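## Task

Using the green pencil gauge, draw a single line that tracks the board's curved edge for 20 cm or more, offset from the edge by the gauge's own setting, and leave no other marks on the board. Afterwards set the gauge down at rest on the bench, away from both the board and the bench dogs.

## Robot and tools

Robot: two arms, left_arm and right_arm, each ending in a two-pad gripper. All coordinates use one scene frame: origin at table-top height midway between the nominal arm bases, +x out over the table, +y toward left_arm, +z up. Arm names are not image sides. Reported hand poses can be off by a few cm (more at long reach); a BASES line, if present, gives calibrated base locations. Cameras: cam_high and cam_low, both 672x504, with OpenCV calibration supplied.

Gripper geometry: fingers point along the gripper's +z axis and close along its x axis. end_effector_position is the point between the pads; fingertips extend 17.5 mm past it. A block about 10 cm long sticks out toward the gripper's -y side and rotates with it.

The row (shared by execute_actions and move): always 20 numbers covering both arms, even if one stays still. First left_arm: x, y, z in metres (absolute target for the pad midpoint, scene frame), qw, qx, qy, qz (absolute orientation quaternion, w first, scene frame), then gripper position, force_limit, speed. Then the same ten for right_arm. The three gripper numbers are each in [-1, 1]. position: +1 fully open (50 mm), pads meet near -0.65, -1 means grip (close until stopped). force_limit per pad: about 20 N at -1, 102 N at 0, 185 N at +1 (actual grip may be ~15 N more). speed of the gap: 20 mm/s at -1, 85 at 0, 150 at +1. A 0 is a real command, so to leave a gripper alone resend its last three numbers. To hold an arm still, resend its last reported pose before it settled plus its gripper numbers. To keep orientation, send the same quaternion every row rather than copying a drifted reading.

execute_actions: argument actions is a list with at most one item. Empty list: just observe (pictures included). {"rows": [...], "steps": n}: 1 to 15 rows, n from 6 to 15 (default 15), each row applied for one 1/30 s step, last row repeated to fill. {"steps": n} alone: wait up to 300 steps, counted from the previous result, your reply time included. A call is refused outright if any target is over 0.6 m from that arm's last reported position along any gripper axis. Each step the controller clips the commanded pose to within 70 mm and 16 degrees of the measured one, so far targets need several calls. The result is sampled 6 steps before the action ends; those steps run while you think. cameras: list of names, ["all"], or [] ; here pictures come only for an empty actions list or when requested.

move: target is one row or a list of up to 15 rows, all absolute poses. speed 0.002 to 0.5 m/s (default 0.25; rotation capped at twice that in rad/s), one value or one per target. blend in metres rounds corners of a list (0 = stop at each). blocking=false returns about 0.5 s in. Paths are straight, ignore obstacles and the other arm, last 0.5 to 10 s and finish together. The first target's gripper numbers are sent at the start; a later target's are applied only after everything halts there. The move: line reports done (within 3 mm and 2 degrees), off_target, moving, held, or fault, plus limits=paced (pose clipped) or limits=held (steps withheld). Done does not mean nothing is touched. Faster moves lag and stray more.



Reading results: pose, quaternion and velocities per arm; Joint velocities may read within noise (velocities then omitted); Joint positions, Joint torques, External joint torques (positive pushes toward larger joint values, includes held weight), Flange force along the gripper's axes (noisy, includes held weight, zero near singularities), Hand target (pose the controller is driving to). object_status: 0 moving, 1 blocked while opening, 2 blocked while closing (a grip), 3 reached position or pads met. After sending -1, confirm status 2. Opening in mm is about (250 - position_measured) x 0.202. Center fixed objects between pads. MOTOR HOT and fault lines warn of trouble.

Things to avoid: a contact torque reaching a joint's limit (waist and shoulder 316, elbow 148, forearm roll, wrist pitch and wrist roll 41.8 N m) or 144 N of outside force stops that arm for 10 s; after such a stop, release a trapped grip before moving. Arms are stiff, so aim pencil tips right at the board surface, never deep into it, and move slowly near contact. Do not route paths near an arm's own base or put the wrist over the waist axis, which can flip the shoulder. The clearance check blocks arm-to-arm approaches but not closing fingers; arm collisions can fail the scene. Do not drop or release moving parts, slam, or let anything leave the table. Loose objects may get nudged occasionally. Long holding or stretched poses heat motors and can brake an arm for 30 to 60 s.

Each tool is called as a command line: name --argument value for each argument, lists and objects as JSON in quotes; but a table of rows of numbers goes row by row, as --pt "numbers of a row", without its own name.

## Session

execute_actions --actions '[]'

Scene clock: 0.00 s of 4800.00 s.
left_arm: end_effector_position=(+0.5930, +0.3773, +0.1084) position_measured=3 object_status=3 end_effector_quat_wxyz=(-0.134, -0.498, +0.856, -0.036) | right_arm: end_effector_position=(+0.9738, -0.2133, +0.1705) position_measured=3 object_status=3 end_effector_quat_wxyz=(+0.083, +0.876, -0.458, +0.126)
Joint positions: left_arm=[-0.039 0.421 1.783 -0.223 1.141 -2.543] | right_arm=[0.455 1.169 0.308 -0.303 1.639 2.94]
Joint velocities: within noise
Joint torques (N m): no reading
External joint torques (N m): no reading
Flange force (N): no reading
Hand target: left_arm +0.5930, +0.3773, +0.1084; -0.134, -0.498, +0.856, -0.036 | right_arm +0.9738, -0.2133, +0.1705; +0.083, +0.876, -0.458, +0.126

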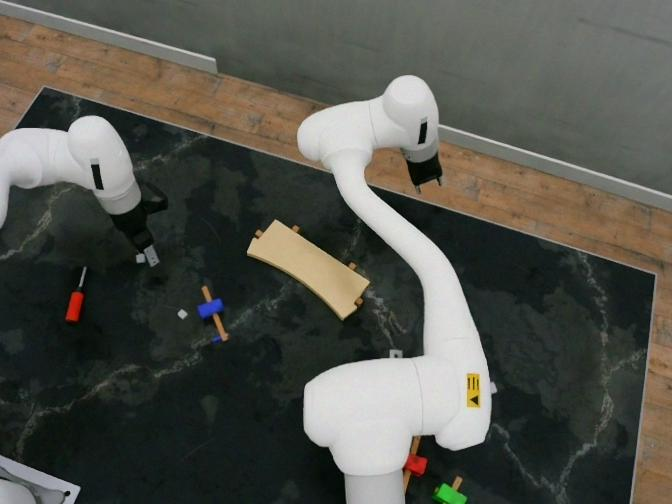

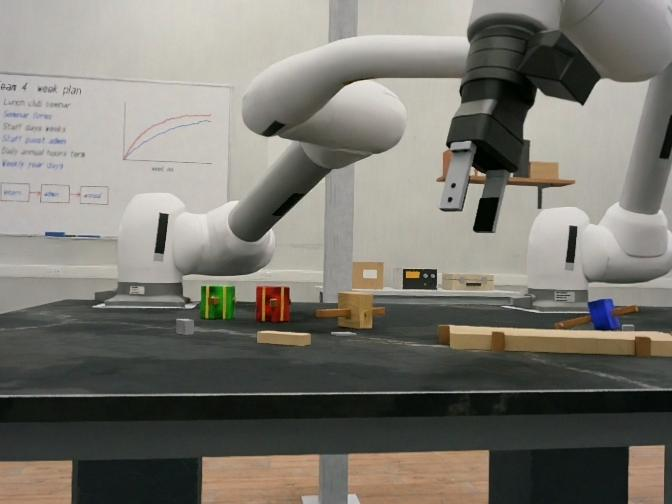

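zoom_image --camera "cam_high" --region '[380, 420, 500, 504]'

zoom_image --camera "cam_high" --region '[160, 200, 400, 350]'

zoom_image --camera "cam_low" --region '[160, 260, 400, 380]'

zoom_image --camera "cam_low" --region '[420, 260, 672, 380]'

Scaled by 4.200 from the camera's 672x504 image, which has a finer 960x720 frame.

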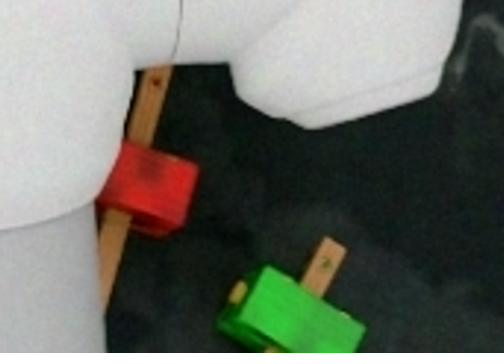

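Scaled by 2.100 from the camera's 672x504 image, which has a finer 960x720 frame.

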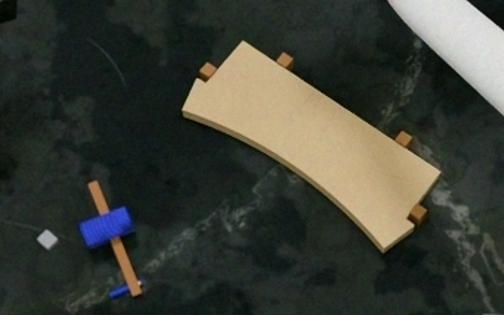

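Scaled by 2.100 from the camera's 672x504 image, which has a finer 960x720 frame.

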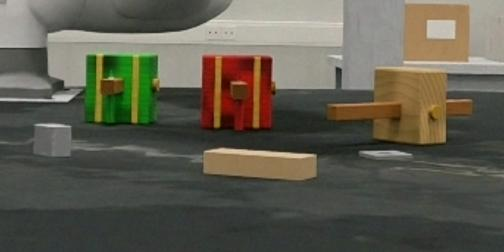

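Scaled by 2.000 from the camera's 672x504 image, which has a finer 960x720 frame.

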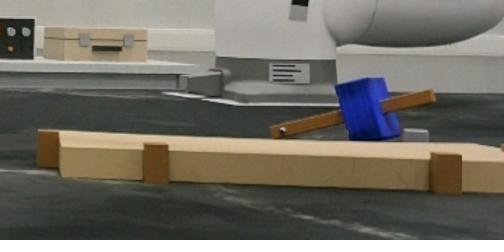

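move --pt "0.593 0.3773 0.1084 -0.134 -0.498 0.856 -0.036 1 -0.5 0 0.85 -0.4 0.3 0.03 0.9 -0.43 0.05 1 -0.5 0" --pt "0.593 0.3773 0.1084 -0.134 -0.498 0.856 -0.036 1 -0.5 0 0.62 -0.62 0.4 0 0.924 -0.383 0 1 -0.5 0" --blend 0.05

Scene clock: 6.47 s of 4800.00 s.
left_arm: end_effector_position=(+0.5930, +0.3773, +0.1084) position_measured=3 object_status=3 end_effector_quat_wxyz=(-0.134, -0.498, +0.856, -0.036) | right_arm: end_effector_position=(+0.6200, -0.6199, +0.3999) position_measured=3 object_status=3 end_effector_quat_wxyz=(+0.000, +0.924, -0.383, +0.000)
Joint positions: left_arm=[-0.038 0.421 1.783 -0.223 1.14 -2.543] | right_arm=[0.002 0.232 1.456 0 1.453 2.334]
Joint velocities: within noise
Joint torques (N m): left_arm=[-0.75 -78.89 -34.45 2.89 0.6 -0.18] | right_arm=[-0.39 -66.42 -40.79 4 -0.2 -0.27]
External joint torques (N m): left_arm=[0.99 2.4 0.77 -0.03 -0.04 0.2] | right_arm=[0.46 -1.11 -2.67 0.39 0.13 0.27]
Flange force (N): left_arm=[-2.9 -0.7 2.3] | right_arm=[1.8 -3.4 -4.6]
Hand target: left_arm +0.5930, +0.3773, +0.1084; -0.134, -0.498, +0.856, -0.036 | right_arm +0.6200, -0.6200, +0.4000; +0.000, +0.924, -0.383, +0.000
Off the commanded pose: left_arm 0.000 m, 0 deg | right_arm 0.000 m, 0 deg.
Kept back: nothing.
move: done; blend cut to 0 m at target 1

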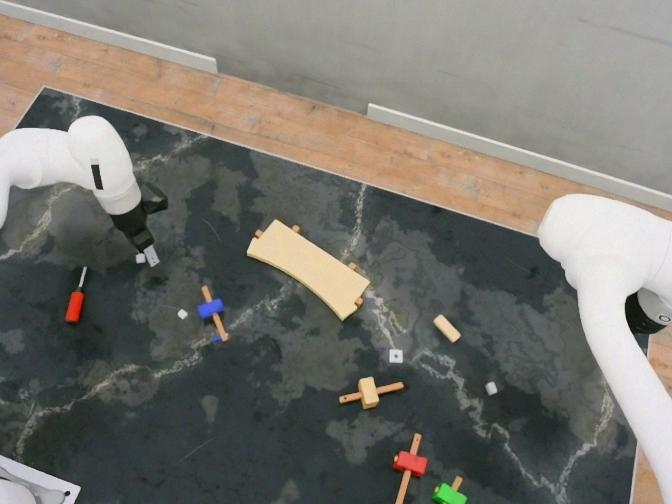

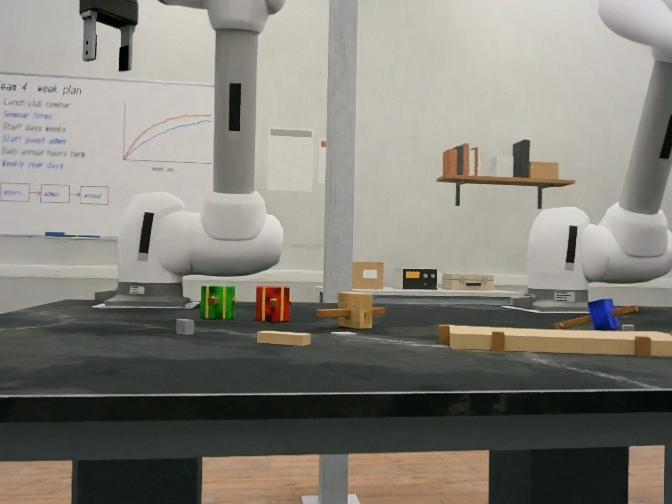

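zoom_image --camera "cam_high" --region '[330, 370, 500, 504]'

zoom_image --camera "cam_high" --region '[235, 210, 385, 330]'

zoom_image --camera "cam_low" --region '[180, 270, 320, 360]'

zoom_image --camera "cam_high" --region '[160, 260, 260, 360]'

Scaled by 2.965 from the camera's 672x504 image, which has a finer 960x720 frame.

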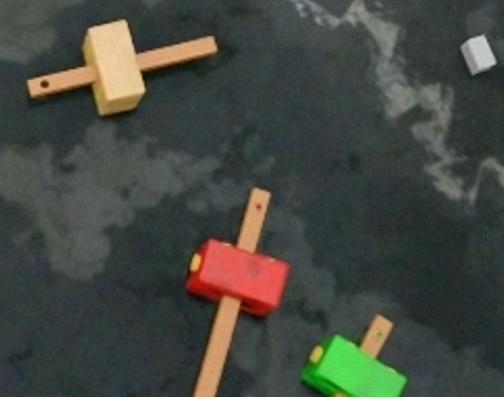

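Scaled by 3.360 from the camera's 672x504 image, which has a finer 960x720 frame.

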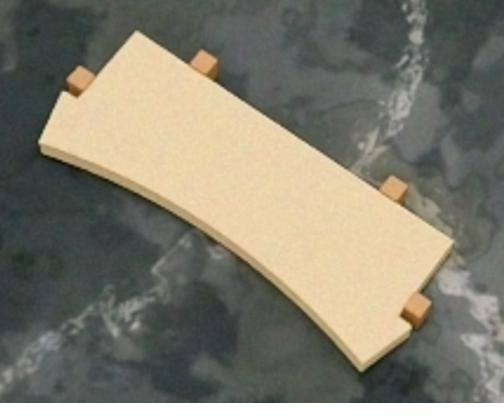

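Scaled by 3.600 from the camera's 672x504 image, which has a finer 960x720 frame.

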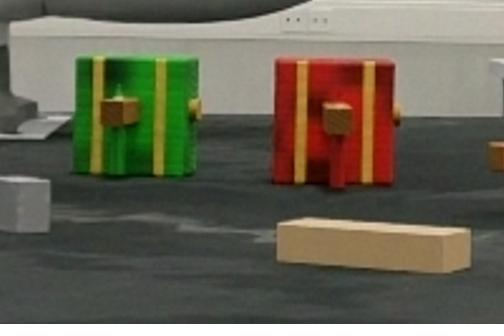

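Scaled by 5.040 from the camera's 672x504 image, which has a finer 960x720 frame.

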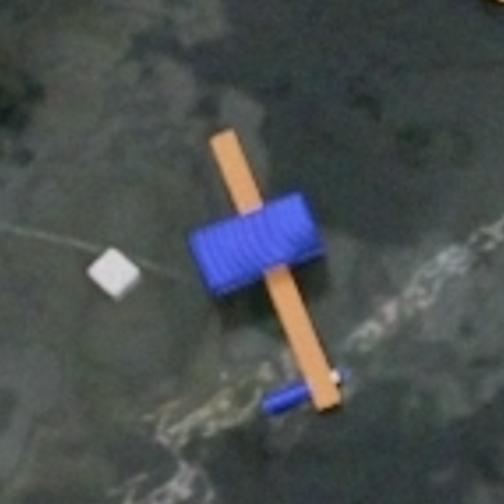

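zoom_image --camera "cam_low" --region '[195, 280, 240, 325]'

zoom_image --camera "cam_high" --region '[425, 464, 475, 504]'

zoom_image --camera "cam_low" --region '[430, 310, 672, 370]'

zoom_image --camera "cam_low" --region '[250, 280, 300, 325]'

Scaled by 11.200 from the camera's 672x504 image, which has a finer 960x720 frame.

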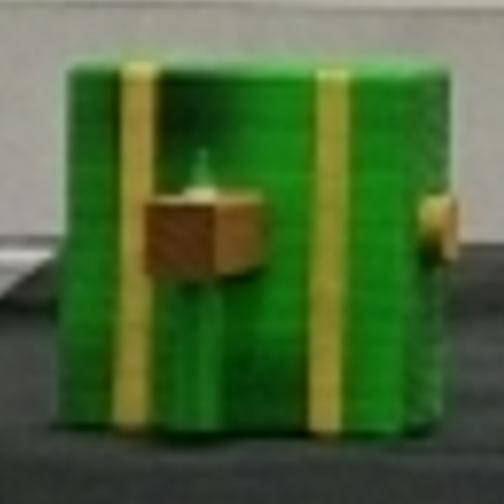

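Scaled by 10.080 from the camera's 672x504 image, which has a finer 960x720 frame.

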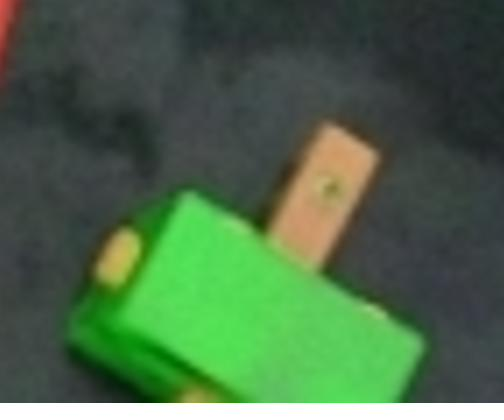

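Scaled by 2.083 from the camera's 672x504 image, which has a finer 960x720 frame.

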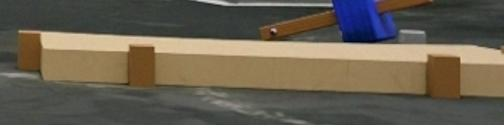

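Scaled by 10.080 from the camera's 672x504 image, which has a finer 960x720 frame.

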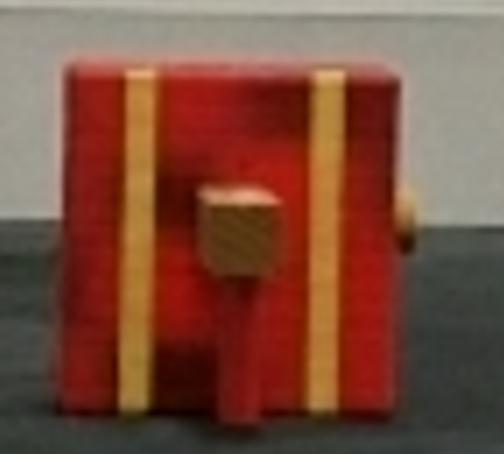

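move --target '[0.593,0.3773,0.1084,-0.134,-0.498,0.856,-0.036,1,-0.5,0, 0.2737,-0.4667,0.15,0,0.1175,0.9931,0,1,-0.8,0]'

zoom_image --camera "cam_high" --region '[372, 404, 512, 504]'

zoom_image --camera "cam_low" --region '[150, 210, 280, 330]'

Scene clock: 21.10 s of 4800.00 s.
left_arm: end_effector_position=(+0.5930, +0.3773, +0.1084) position_measured=3 object_status=3 end_effector_quat_wxyz=(-0.134, -0.498, +0.856, -0.036) | right_arm: end_effector_position=(+0.2737, -0.4667, +0.1500) position_measured=3 object_status=3 end_effector_quat_wxyz=(+0.000, +0.117, +0.993, +0.000) end_effector_velocity=(-0.001, +0.000, -0.001) end_effector_angular_velocity=(-0.004, -0.001, -0.006)
Joint positions: left_arm=[-0.038 0.421 1.783 -0.223 1.14 -2.543] | right_arm=[0.391 -0.1 2.3 0 0.942 5.313]
Joint velocities: left_arm=[within noise] | right_arm=[0.003 0 0.002 -0.005 -0.001 0.011]
Joint torques (N m): left_arm=[-1.85 -79.16 -34.35 2.79 0.61 -0.19] | right_arm=[-0.15 -22.28 -33.21 3.02 0.3 -0.3]
External joint torques (N m): left_arm=[1.73 3.21 0.79 0.05 -0.06 0.21] | right_arm=[0 -2.38 -2.3 0.47 -0.27 0.3]
Flange force (N): left_arm=[-4.6 -1.2 2.6] | right_arm=[0.9 0.2 -4.9]
Hand target: left_arm +0.5930, +0.3773, +0.1084; -0.134, -0.498, +0.856, -0.036 | right_arm +0.2737, -0.4667, +0.1500; +0.000, +0.117, +0.993, +0.000
Off the commanded pose: left_arm 0.000 m, 0 deg | right_arm 0.000 m, 0 deg.
Kept back: nothing.
move: done

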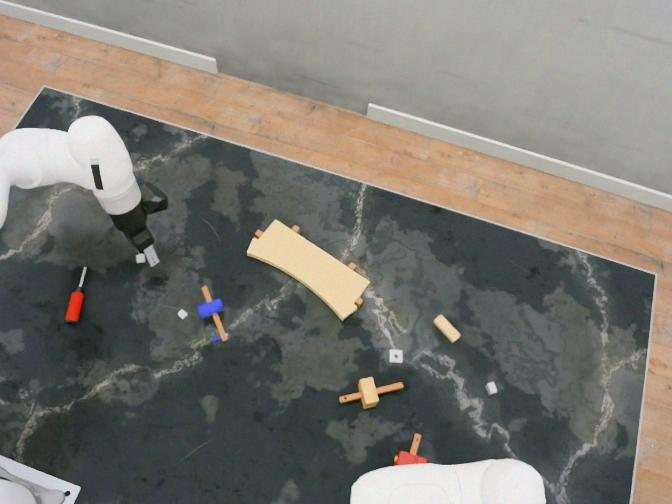

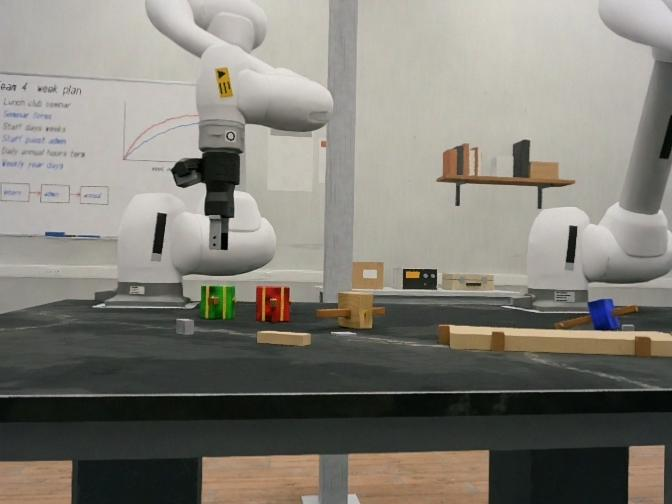

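Scaled by 3.600 from the camera's 672x504 image, which has a finer 960x720 frame.

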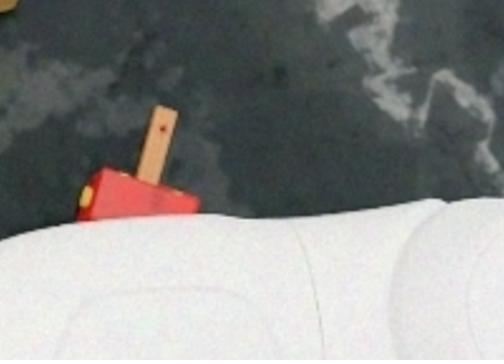

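Scaled by 3.877 from the camera's 672x504 image, which has a finer 960x720 frame.

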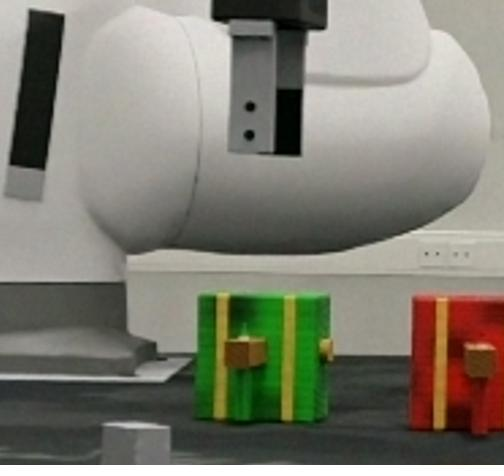

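move --target '[0.593,0.3773,0.1084,-0.134,-0.498,0.856,-0.036,1,-0.5,0, 0.2737,-0.4667,0.15,0.045,0.1086,0.9175,0.380,1,-0.8,0]'

zoom_image --camera "cam_high" --region '[400, 424, 512, 504]'

Scene clock: 24.60 s of 4800.00 s.
left_arm: end_effector_position=(+0.5930, +0.3773, +0.1084) position_measured=3 object_status=3 end_effector_quat_wxyz=(-0.134, -0.498, +0.856, -0.036) | right_arm: end_effector_position=(+0.2737, -0.4667, +0.1500) position_measured=3 object_status=3 end_effector_quat_wxyz=(+0.045, +0.109, +0.918, +0.380) end_effector_velocity=(+0.000, +0.000, -0.001) end_effector_angular_velocity=(+0.004, +0.000, +0.004)
Joint positions: left_arm=[-0.038 0.421 1.783 -0.223 1.14 -2.543] | right_arm=[-0.18 -0.12 2.521 0.992 1.004 4.068]
Joint velocities: left_arm=[within noise] | right_arm=[-0.003 0.003 0.001 0.002 0.004 -0.008]
Joint torques (N m): left_arm=[-1.65 -79.27 -34.08 2.86 0.63 -0.23] | right_arm=[-1.3 -14.08 -28.89 3.05 0.99 -0.49]
External joint torques (N m): left_arm=[1.55 3.39 0.57 -0.01 -0.07 0.25] | right_arm=[1.37 -5.98 -3.49 -0.01 0.28 0.49]
Flange force (N): left_arm=[-4.7 -1.9 2.6] | right_arm=[6.3 15.2 -9.9]
Hand target: left_arm +0.5930, +0.3773, +0.1084; -0.134, -0.498, +0.856, -0.036 | right_arm +0.2737, -0.4667, +0.1500; +0.045, +0.109, +0.917, +0.380
Off the commanded pose: left_arm 0.000 m, 0 deg | right_arm 0.000 m, 0 deg.
Kept back: nothing.
move: done

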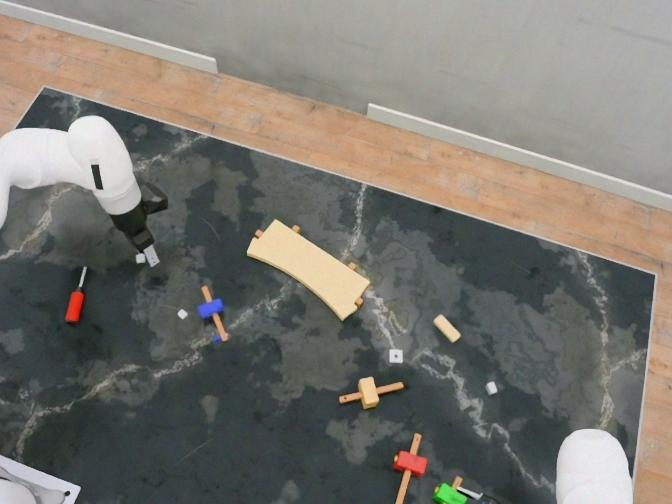

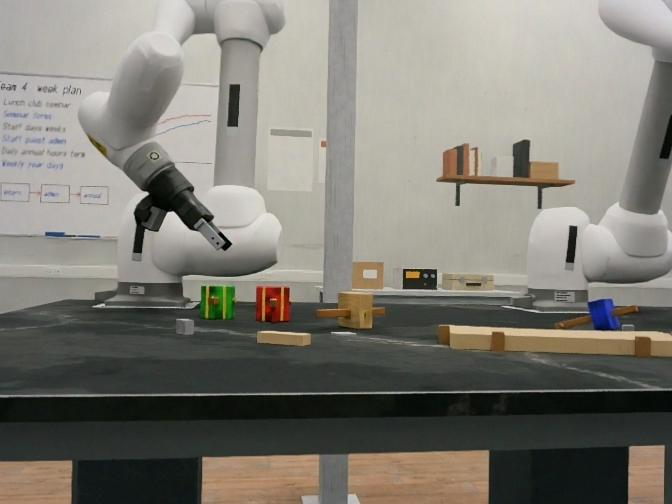

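Scaled by 4.500 from the camera's 672x504 image, which has a finer 960x720 frame.

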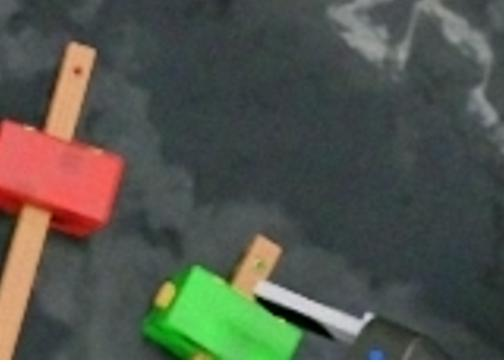

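move --pt "0.593 0.3773 0.1084 -0.134 -0.498 0.856 -0.036 1 -0.5 0 0.2933 -0.4851 0.13 0 0.1175 0.9931 0 1 -0.8 0" --pt "0.593 0.3773 0.1084 -0.134 -0.498 0.856 -0.036 1 -0.5 0 0.2933 -0.4851 0.053 0 0.1175 0.9931 0 1 -0.8 0" --speed '[0.25,0.05]' --cameras '["cam_low"]'

zoom_image --camera "cam_low" --region '[170, 250, 270, 330]'

Scene clock: 29.30 s of 4800.00 s.
left_arm: end_effector_position=(+0.5930, +0.3773, +0.1084) position_measured=3 object_status=3 end_effector_quat_wxyz=(-0.134, -0.498, +0.856, -0.036) | right_arm: end_effector_position=(+0.2933, -0.4851, +0.0531) position_measured=3 object_status=3 end_effector_quat_wxyz=(+0.000, +0.117, +0.993, +0.000)
Joint positions: left_arm=[-0.038 0.421 1.783 -0.223 1.14 -2.543] | right_arm=[0.331 0.065 2.377 0 0.7 5.253]
Joint velocities: within noise
Joint torques (N m): left_arm=[-1.03 -79.49 -34.28 2.85 0.65 -0.19] | right_arm=[0.36 -30.22 -26 2.61 -0.1 -0.38]
External joint torques (N m): left_arm=[0.77 3.4 0.57 0 -0.1 0.21] | right_arm=[-0.4 -4.97 -2.37 0.17 0.12 0.38]
Flange force (N): left_arm=[-3.8 -2.4 2.9] | right_arm=[2.8 -2.1 -11.1]
Hand target: left_arm +0.5930, +0.3773, +0.1084; -0.134, -0.498, +0.856, -0.036 | right_arm +0.2933, -0.4851, +0.0530; +0.000, +0.117, +0.993, +0.000
Off the commanded pose: left_arm 0.000 m, 0 deg | right_arm 0.000 m, 0 deg.
Kept back: nothing.
move: done
Images, in order (width x height): cam_low 672x504.

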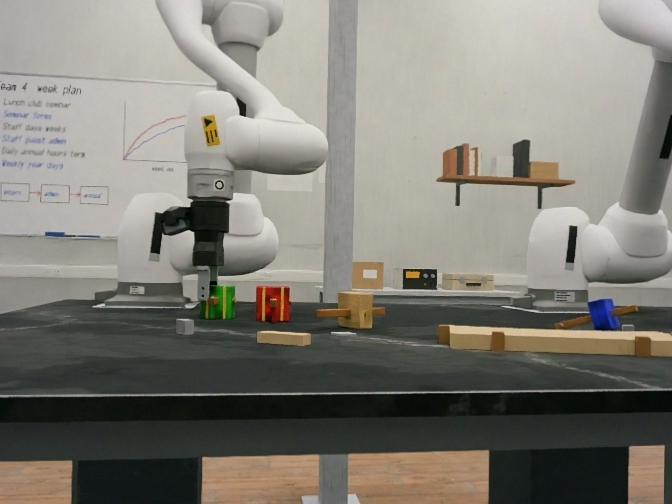

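Scaled by 5.040 from the camera's 672x504 image, which has a finer 960x720 frame.

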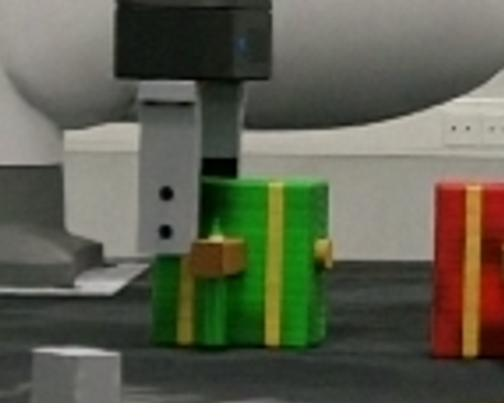

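move --target '[0.593,0.3773,0.1084,-0.134,-0.498,0.856,-0.036,1,-0.5,0, 0.2933,-0.4851,0.053,0,0.1175,0.9931,0,-1,-0.7,-1]' --cameras '["cam_low"]'

zoom_image --camera "cam_low" --region '[170, 250, 270, 330]'

Scene clock: 30.73 s of 4800.00 s.
left_arm: end_effector_position=(+0.5930, +0.3773, +0.1084) position_measured=3 object_status=3 end_effector_quat_wxyz=(-0.134, -0.498, +0.856, -0.036) | right_arm: end_effector_position=(+0.2933, -0.4851, +0.0530) position_measured=96 object_status=0 end_effector_quat_wxyz=(+0.000, +0.117, +0.993, +0.000)
Joint positions: left_arm=[-0.038 0.421 1.783 -0.223 1.14 -2.543] | right_arm=[0.331 0.065 2.377 0 0.7 5.253]
Joint velocities: within noise
Joint torques (N m): left_arm=[-2.04 -79.19 -34.25 2.86 0.54 -0.23] | right_arm=[0.86 -32.43 -25.61 2.71 -0.09 -0.37]
External joint torques (N m): left_arm=[1.88 2.71 0.54 -0.01 0.02 0.25] | right_arm=[-0.92 -2.61 -2.53 0.05 0.12 0.37]
Flange force (N): left_arm=[-4.6 -0.9 1.9] | right_arm=[-1.0 -1.0 -7.0]
Hand target: left_arm +0.5930, +0.3773, +0.1084; -0.134, -0.498, +0.856, -0.036 | right_arm +0.2933, -0.4851, +0.0530; +0.000, +0.117, +0.993, +0.000
Off the commanded pose: left_arm 0.000 m, 0 deg | right_arm 0.000 m, 0 deg.
Kept back: nothing.
move: done
Images, in order (width x height): cam_low 672x504.

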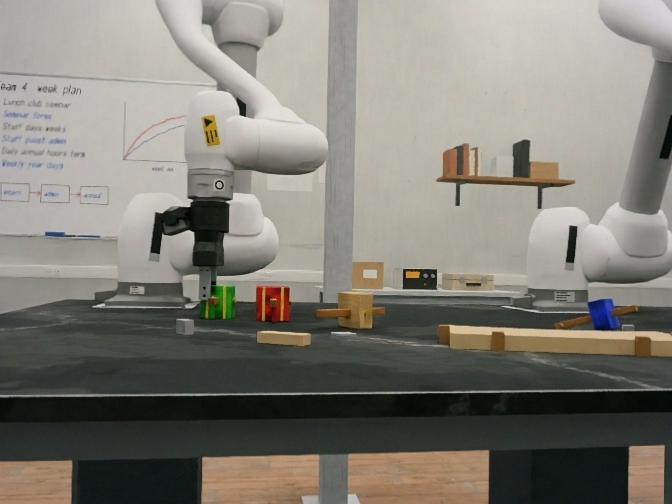

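Scaled by 5.040 from the camera's 672x504 image, which has a finer 960x720 frame.

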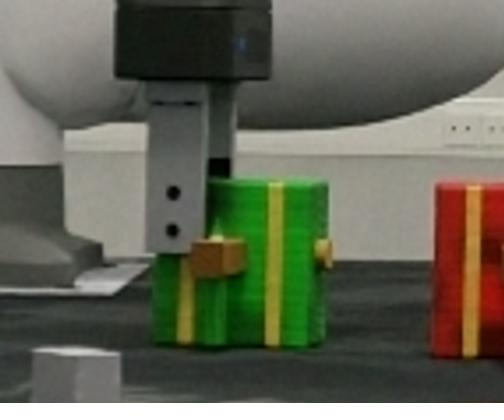

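move --pt "0.593 0.3773 0.1084 -0.134 -0.498 0.856 -0.036 1 -0.5 0 0.2933 -0.4851 0.15 0 0.1175 0.9931 0 -1 -0.7 -1" --pt "0.593 0.3773 0.1084 -0.134 -0.498 0.856 -0.036 1 -0.5 0 0.74 -0.5785 0.15 0 0 1 0 -1 -0.7 -1" --speed '[0.15,0.3]' --blend 0.04

zoom_image --camera "cam_low" --region '[130, 160, 290, 280]'

zoom_image --camera "cam_high" --region '[400, 264, 560, 384]'

Scene clock: 34.33 s of 4800.00 s.
left_arm: end_effector_position=(+0.5930, +0.3773, +0.1084) position_measured=3 object_status=3 end_effector_quat_wxyz=(-0.134, -0.498, +0.856, -0.036) | right_arm: end_effector_position=(+0.7399, -0.5785, +0.1500) position_measured=96 object_status=2 end_effector_quat_wxyz=(+0.000, +0.000, +1.000, +0.000)
Joint positions: left_arm=[-0.038 0.421 1.783 -0.223 1.14 -2.543] | right_arm=[0.056 0.537 1.488 0 1.117 4.743]
Joint velocities: within noise
Joint torques (N m): left_arm=[-0.83 -79.77 -34.07 2.9 0.65 -0.14] | right_arm=[0.89 -91.23 -36.86 3.64 -0.38 -0.38]
External joint torques (N m): left_arm=[1.08 3.29 0.3 -0.02 -0.1 0.15] | right_arm=[-0.8 -2.42 -2.41 0.21 0.38 0.38]
Flange force (N): left_arm=[-4.2 -2.6 2.4] | right_arm=[-2.6 -0.3 -4.3]
Hand target: left_arm +0.5930, +0.3773, +0.1084; -0.134, -0.498, +0.856, -0.036 | right_arm +0.7400, -0.5785, +0.1500; +0.000, +0.000, +1.000, +0.000
Off the commanded pose: left_arm 0.000 m, 0 deg | right_arm 0.000 m, 0 deg.
Kept back: nothing.
move: done; blend cut to 0 m at target 1

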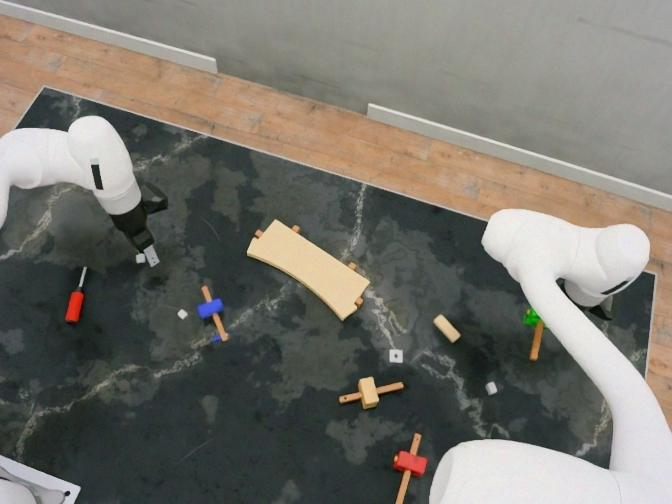

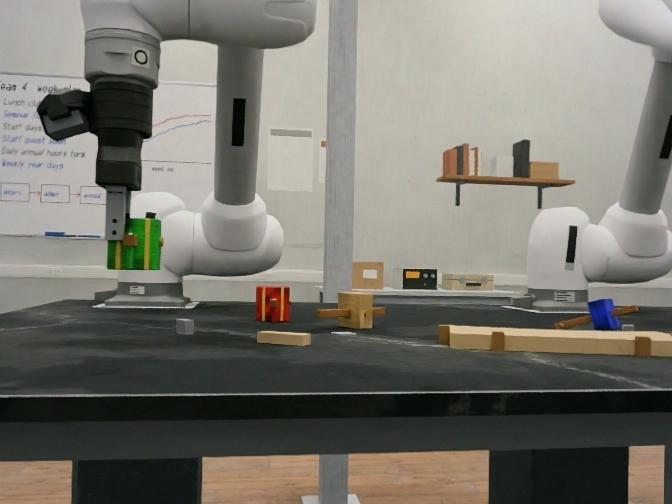

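Scaled by 3.150 from the camera's 672x504 image, which has a finer 960x720 frame.

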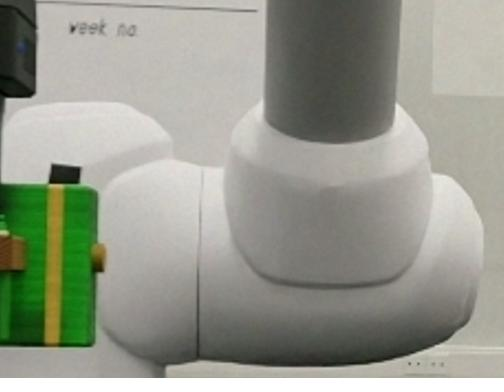

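Scaled by 3.150 from the camera's 672x504 image, which has a finer 960x720 frame.

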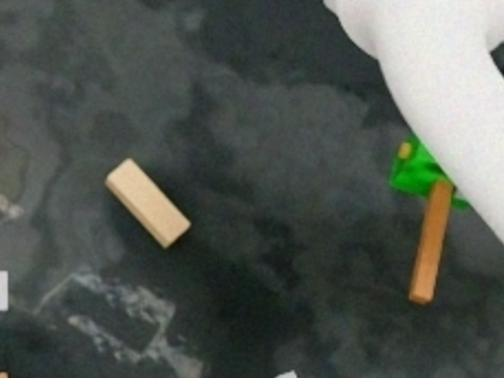

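zoom_image --camera "cam_low" --region '[90, 180, 180, 280]'

move --pt "0.593 0.3773 0.1084 -0.134 -0.498 0.856 -0.036 1 -0.5 0 0.74 -0.5785 0.065 0 0 1 0 -1 -0.7 -1" --pt "0.593 0.3773 0.1084 -0.134 -0.498 0.856 -0.036 1 -0.5 0 0.74 -0.5785 0.056 0 0 1 0 -1 -0.7 -1" --speed '[0.2,0.03]' --cameras '["cam_low"]'

zoom_image --camera "cam_low" --region '[90, 250, 180, 350]'

Scaled by 5.040 from the camera's 672x504 image, which has a finer 960x720 frame.

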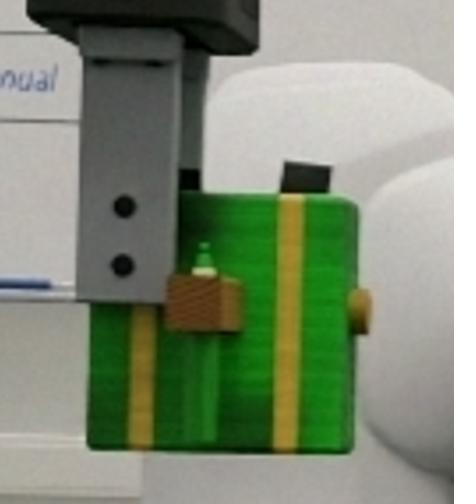

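Scene clock: 36.13 s of 4800.00 s.
left_arm: end_effector_position=(+0.5930, +0.3773, +0.1084) position_measured=3 object_status=3 end_effector_quat_wxyz=(-0.134, -0.498, +0.856, -0.036) | right_arm: end_effector_position=(+0.7400, -0.5785, +0.0561) position_measured=96 object_status=2 end_effector_quat_wxyz=(+0.000, +0.000, +1.000, +0.000)
Joint positions: left_arm=[-0.038 0.421 1.783 -0.223 1.14 -2.543] | right_arm=[0.056 0.613 1.553 0 0.976 4.743]
Joint velocities: within noise
Joint torques (N m): left_arm=[-1.05 -78.56 -34.27 2.82 0.58 -0.19] | right_arm=[0.52 -96.91 -34.71 3.39 -0.43 -0.39]
External joint torques (N m): left_arm=[0.97 2.01 0.54 0.04 -0.01 0.21] | right_arm=[-0.4 -0.64 -1.59 0.17 0.42 0.39]
Flange force (N): left_arm=[-2.8 -0.7 1.7] | right_arm=[-3.3 0.2 -2.1]
Hand target: left_arm +0.5930, +0.3773, +0.1084; -0.134, -0.498, +0.856, -0.036 | right_arm +0.7400, -0.5785, +0.0560; +0.000, +0.000, +1.000, +0.000
Off the commanded pose: left_arm 0.000 m, 0 deg | right_arm 0.000 m, 0 deg.
Kept back: nothing.
move: done
Images, in order (width x height): cam_low 672x504.

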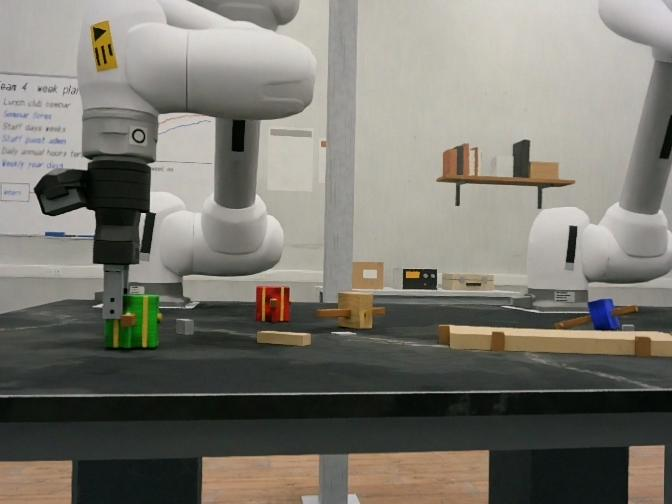

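Scaled by 5.040 from the camera's 672x504 image, which has a finer 960x720 frame.

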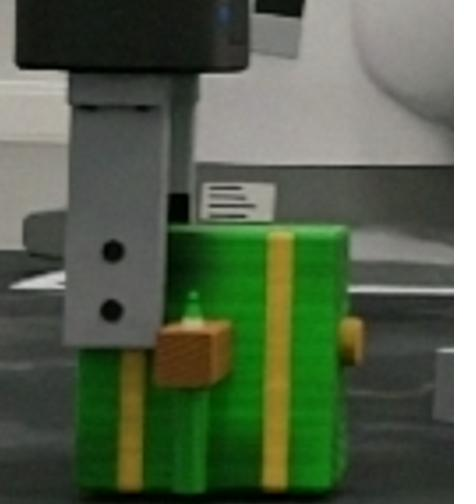

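move --target '[0.593,0.3773,0.1084,-0.134,-0.498,0.856,-0.036,1,-0.5,0, 0.74,-0.5785,0.0535,0,0,1,0,-1,-0.7,-1]' --speed 0.02 --cameras '[]'

Scene clock: 37.07 s of 4800.00 s.
left_arm: end_effector_position=(+0.5930, +0.3773, +0.1084) position_measured=3 object_status=3 end_effector_quat_wxyz=(-0.134, -0.498, +0.856, -0.036) | right_arm: end_effector_position=(+0.7400, -0.5785, +0.0537) position_measured=96 object_status=2 end_effector_quat_wxyz=(+0.000, +0.000, +1.000, +0.000)
Joint positions: left_arm=[-0.038 0.421 1.783 -0.223 1.14 -2.543] | right_arm=[0.056 0.615 1.554 0 0.972 4.743]
Joint velocities: within noise
Joint torques (N m): left_arm=[-1.31 -78.95 -34.23 2.74 0.65 -0.22] | right_arm=[-0.44 -77.02 -28.21 3.18 -2.46 -0.33]
External joint torques (N m): left_arm=[1.62 2.39 0.66 0.12 -0.08 0.24] | right_arm=[0.38 -21.05 -8.19 0.39 2.45 0.33]
Flange force (N): left_arm=[-3.9 -0.4 2.0] | right_arm=[6.2 0.4 -27.2]
Hand target: left_arm +0.5930, +0.3773, +0.1084; -0.134, -0.498, +0.856, -0.036 | right_arm +0.7400, -0.5785, +0.0535; +0.000, +0.000, +1.000, +0.000
Off the commanded pose: left_arm 0.000 m, 0 deg | right_arm 0.000 m, 0 deg.
Kept back: nothing.
move: done
No camera images: "cameras" was empty.

move --pt "0.593 0.3773 0.1084 -0.134 -0.498 0.856 -0.036 1 -0.5 0 0.74 -0.5785 0.0542 0 0 1 0 1 -0.7 -0.5" --pt "0.593 0.3773 0.1084 -0.134 -0.498 0.856 -0.036 1 -0.5 0 0.74 -0.5785 0.12 0 0 1 0 1 -0.7 -0.5" --pt "0.593 0.3773 0.1084 -0.134 -0.498 0.856 -0.036 1 -0.5 0 0.74 -0.47 0.125 0 0 0.9239 -0.3827 1 -0.7 -0.5" --speed '[0.02,0.15,0.25]'

zoom_image --camera "cam_low" --region '[90, 200, 250, 360]'

zoom_image --camera "cam_high" --region '[480, 264, 600, 384]'

Scene clock: 41.60 s of 4800.00 s.
left_arm: end_effector_position=(+0.5930, +0.3773, +0.1084) position_measured=3 object_status=3 end_effector_quat_wxyz=(-0.134, -0.498, +0.856, -0.036) | right_arm: end_effector_position=(+0.7400, -0.4701, +0.1250) position_measured=3 object_status=3 end_effector_quat_wxyz=(+0.000, +0.000, +0.924, -0.383)
Joint positions: left_arm=[-0.038 0.421 1.783 -0.223 1.14 -2.543] | right_arm=[0.415 0.735 1.364 -0.719 1.446 5.348]
Joint velocities: within noise
Joint torques (N m): left_arm=[-1.16 -79.31 -34.26 2.88 0.62 -0.18] | right_arm=[3.74 -104.1 -34.3 1.12 1.59 -0.04]
External joint torques (N m): left_arm=[1.48 3.36 0.74 -0.02 -0.07 0.2] | right_arm=[-3.94 -3.21 -1.41 -0.06 -0.28 0.04]
Flange force (N): left_arm=[-4.4 -1.6 2.8] | right_arm=[-0.7 -5.5 1.1]
Hand target: left_arm +0.5930, +0.3773, +0.1084; -0.134, -0.498, +0.856, -0.036 | right_arm +0.7400, -0.4700, +0.1250; +0.000, +0.000, +0.924, -0.383
Off the commanded pose: left_arm 0.000 m, 0 deg | right_arm 0.000 m, 0 deg.
Kept back: nothing.
move: done

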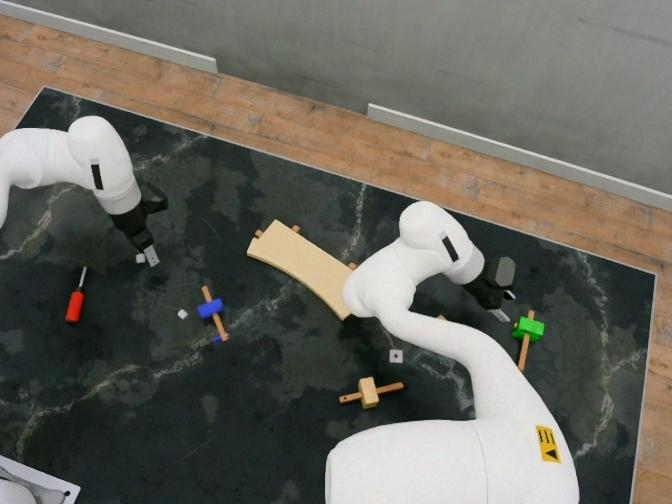

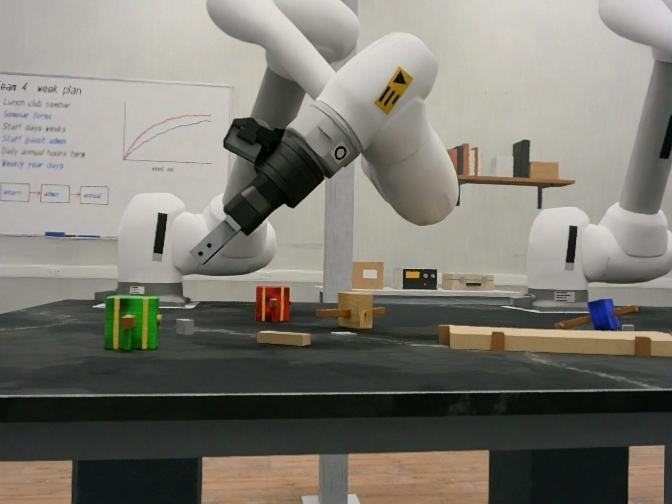

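Scaled by 3.150 from the camera's 672x504 image, which has a finer 960x720 frame.

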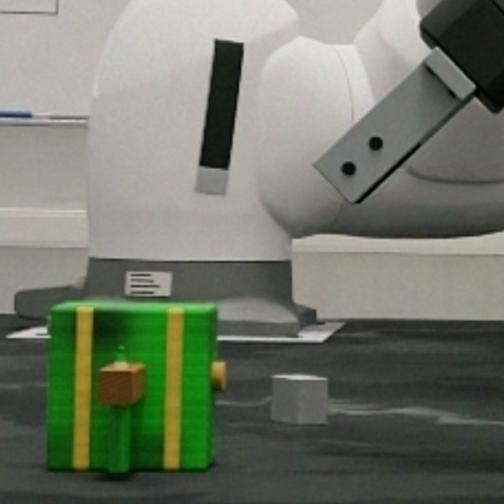

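Scaled by 4.200 from the camera's 672x504 image, which has a finer 960x720 frame.

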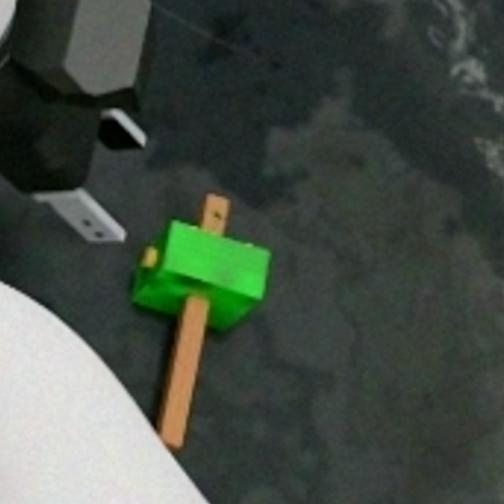

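move --pt "0.593 0.3773 0.1084 -0.134 -0.498 0.856 -0.036 1 -0.5 0 0.74 -0.4806 0.1085 0 0 0.9239 -0.3827 1 -0.7 -0.5" --pt "0.593 0.3773 0.1084 -0.134 -0.498 0.856 -0.036 1 -0.5 0 0.74 -0.5306 0.0585 0 0 0.9239 -0.3827 1 -0.7 -0.5" --speed '[0.15,0.06]' --cameras '["cam_low"]'

zoom_image --camera "cam_low" --region '[90, 250, 190, 350]'

Scene clock: 44.17 s of 4800.00 s.
left_arm: end_effector_position=(+0.5930, +0.3773, +0.1084) position_measured=3 object_status=3 end_effector_quat_wxyz=(-0.134, -0.498, +0.856, -0.036) | right_arm: end_effector_position=(+0.7400, -0.5306, +0.0585) position_measured=3 object_status=3 end_effector_quat_wxyz=(+0.000, +0.000, +0.924, -0.383)
Joint positions: left_arm=[-0.038 0.421 1.783 -0.223 1.14 -2.543] | right_arm=[0.351 0.764 1.453 -0.763 1.324 5.388]
Joint velocities: within noise
Joint torques (N m): left_arm=[-1.18 -79.52 -34.25 2.88 0.65 -0.08] | right_arm=[-0.06 -103.51 -29.97 0.75 1.27 -0.31]
External joint torques (N m): left_arm=[0.85 3.68 0.82 -0.05 -0.09 0.1] | right_arm=[0.14 -2.35 -2.54 0.1 0.1 0.31]
Flange force (N): left_arm=[-3.8 -2.4 3.3] | right_arm=[-2.9 -0.9 -3.2]
Hand target: left_arm +0.5930, +0.3773, +0.1084; -0.134, -0.498, +0.856, -0.036 | right_arm +0.7400, -0.5306, +0.0585; +0.000, +0.000, +0.924, -0.383
Off the commanded pose: left_arm 0.000 m, 0 deg | right_arm 0.000 m, 0 deg.
Kept back: nothing.
move: done
Images, in order (width x height): cam_low 672x504.

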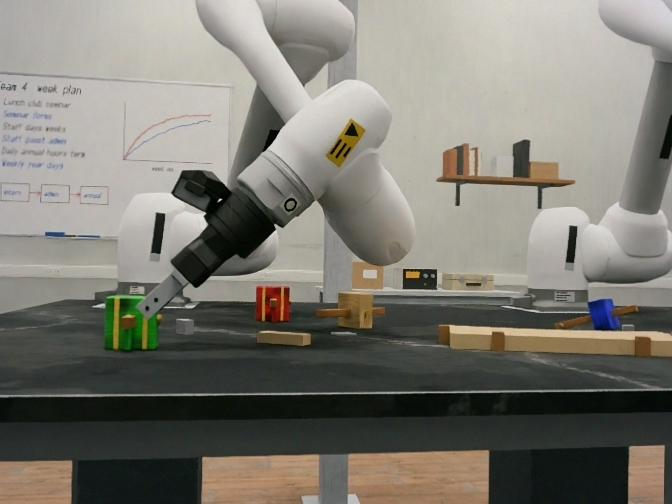

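Scaled by 5.040 from the camera's 672x504 image, which has a finer 960x720 frame.

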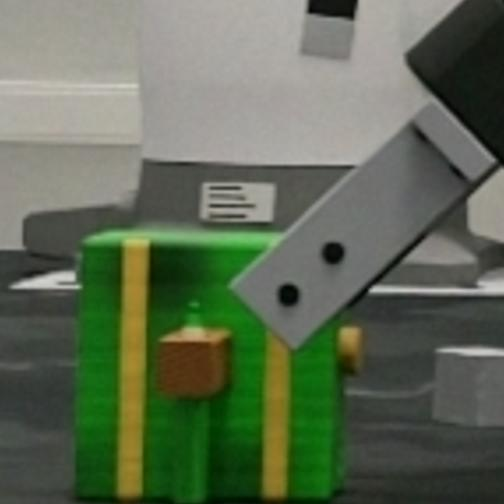

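move --pt "0.593 0.3773 0.1084 -0.134 -0.498 0.856 -0.036 1 -0.5 0 0.74 -0.5306 0.0585 0 0 0.9239 -0.3827 -1 -0.6 -1" --pt "0.593 0.3773 0.1084 -0.134 -0.498 0.856 -0.036 1 -0.5 0 0.74 -0.5306 0.12 0 0 0.9239 -0.3827 -1 -0.6 -1" --pt "0.593 0.3773 0.1084 -0.134 -0.498 0.856 -0.036 1 -0.5 0 0.74 -0.5865 0.12 0 0 0.9239 0.3827 -1 -0.6 -1" --speed '[0.05,0.15,0.4]'

zoom_image --camera "cam_low" --region '[60, 200, 190, 330]'

Scene clock: 51.23 s of 4800.00 s.
left_arm: end_effector_position=(+0.5930, +0.3773, +0.1084) position_measured=3 object_status=3 end_effector_quat_wxyz=(-0.134, -0.498, +0.856, -0.036) | right_arm: end_effector_position=(+0.7399, -0.5864, +0.1200) position_measured=97 object_status=2 end_effector_quat_wxyz=(+0.000, +0.000, +0.924, +0.383)
Joint positions: left_arm=[-0.038 0.421 1.783 -0.223 1.14 -2.543] | right_arm=[-0.202 0.648 1.535 0.799 1.291 4.12]
Joint velocities: within noise
Joint torques (N m): left_arm=[-1.45 -79.74 -34.26 2.94 0.62 -0.17] | right_arm=[1.8 -99.84 -34.97 4.05 1.14 0]
External joint torques (N m): left_arm=[1.36 4.03 0.73 -0.09 -0.06 0.19] | right_arm=[-1.64 -1.56 -2.19 0.11 0.04 0]
Flange force (N): left_arm=[-4.9 -2.5 3.3] | right_arm=[-2.7 0.1 -3.6]
Hand target: left_arm +0.5930, +0.3773, +0.1084; -0.134, -0.498, +0.856, -0.036 | right_arm +0.7400, -0.5865, +0.1200; +0.000, +0.000, +0.924, +0.383
Off the commanded pose: left_arm 0.000 m, 0 deg | right_arm 0.000 m, 0 deg.
Kept back: nothing.
move: done

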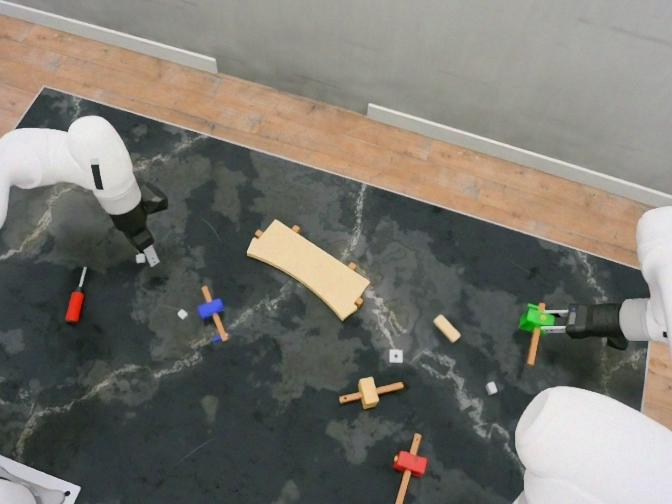

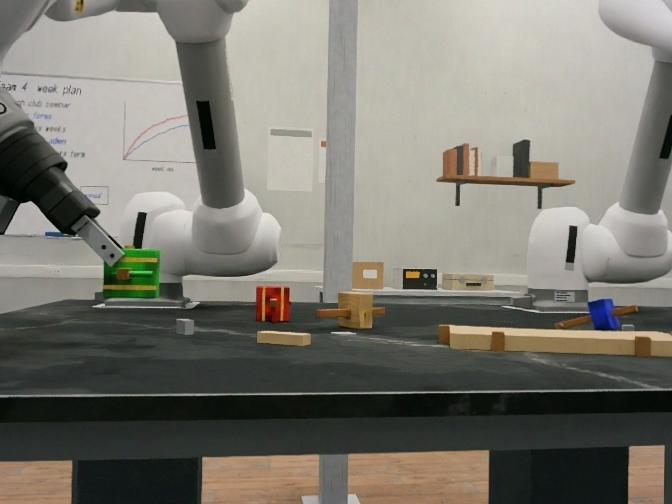

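Scaled by 3.877 from the camera's 672x504 image, which has a finer 960x720 frame.

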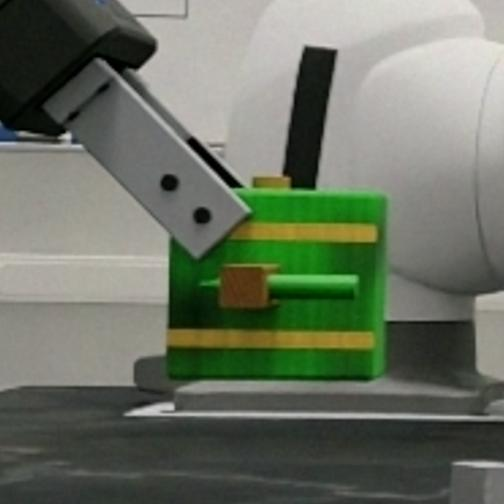

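move --pt "0.593 0.3773 0.1084 -0.134 -0.498 0.856 -0.036 1 -0.5 0 0.74 -0.5865 0.066 0 0 0.9239 0.3827 -1 -0.6 -1" --pt "0.593 0.3773 0.1084 -0.134 -0.498 0.856 -0.036 1 -0.5 0 0.74 -0.5865 0.0617 0 0 0.9239 0.3827 -1 -0.6 -1" --speed '[0.15,0.02]' --cameras '["cam_low"]'

Scene clock: 53.07 s of 4800.00 s.
left_arm: end_effector_position=(+0.5930, +0.3773, +0.1084) position_measured=3 object_status=3 end_effector_quat_wxyz=(-0.134, -0.498, +0.856, -0.036) | right_arm: end_effector_position=(+0.7400, -0.5865, +0.0617) position_measured=97 object_status=2 end_effector_quat_wxyz=(+0.000, +0.000, +0.924, +0.383)
Joint positions: left_arm=[-0.038 0.421 1.783 -0.223 1.14 -2.543] | right_arm=[-0.202 0.705 1.559 0.818 1.235 4.058]
Joint velocities: within noise
Joint torques (N m): left_arm=[-1.36 -78.89 -34.35 2.8 0.63 -0.22] | right_arm=[0.3 -103.68 -33.53 3.75 1.28 -0.36]
External joint torques (N m): left_arm=[1.08 2.24 0.61 0.05 -0.06 0.24] | right_arm=[-0.06 -0.75 -1.77 0.13 0.01 0.35]
Flange force (N): left_arm=[-3.1 -0.7 2.0] | right_arm=[-3.6 0.9 -1.5]
Hand target: left_arm +0.5930, +0.3773, +0.1084; -0.134, -0.498, +0.856, -0.036 | right_arm +0.7400, -0.5865, +0.0617; +0.000, +0.000, +0.924, +0.383
Off the commanded pose: left_arm 0.000 m, 0 deg | right_arm 0.000 m, 0 deg.
Kept back: nothing.
move: done
Images, in order (width x height): cam_low 672x504.

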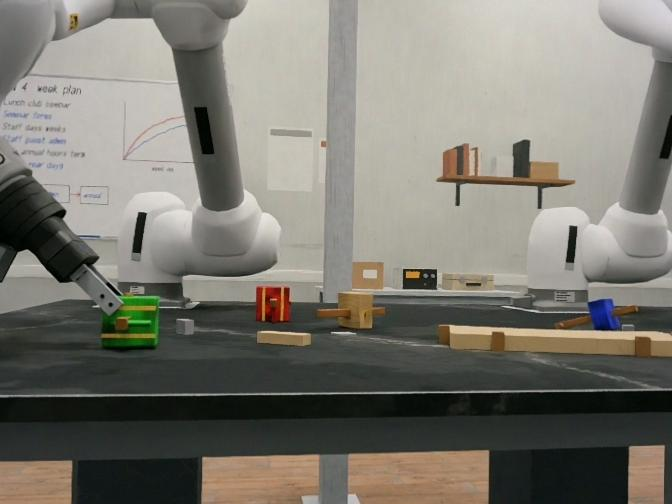

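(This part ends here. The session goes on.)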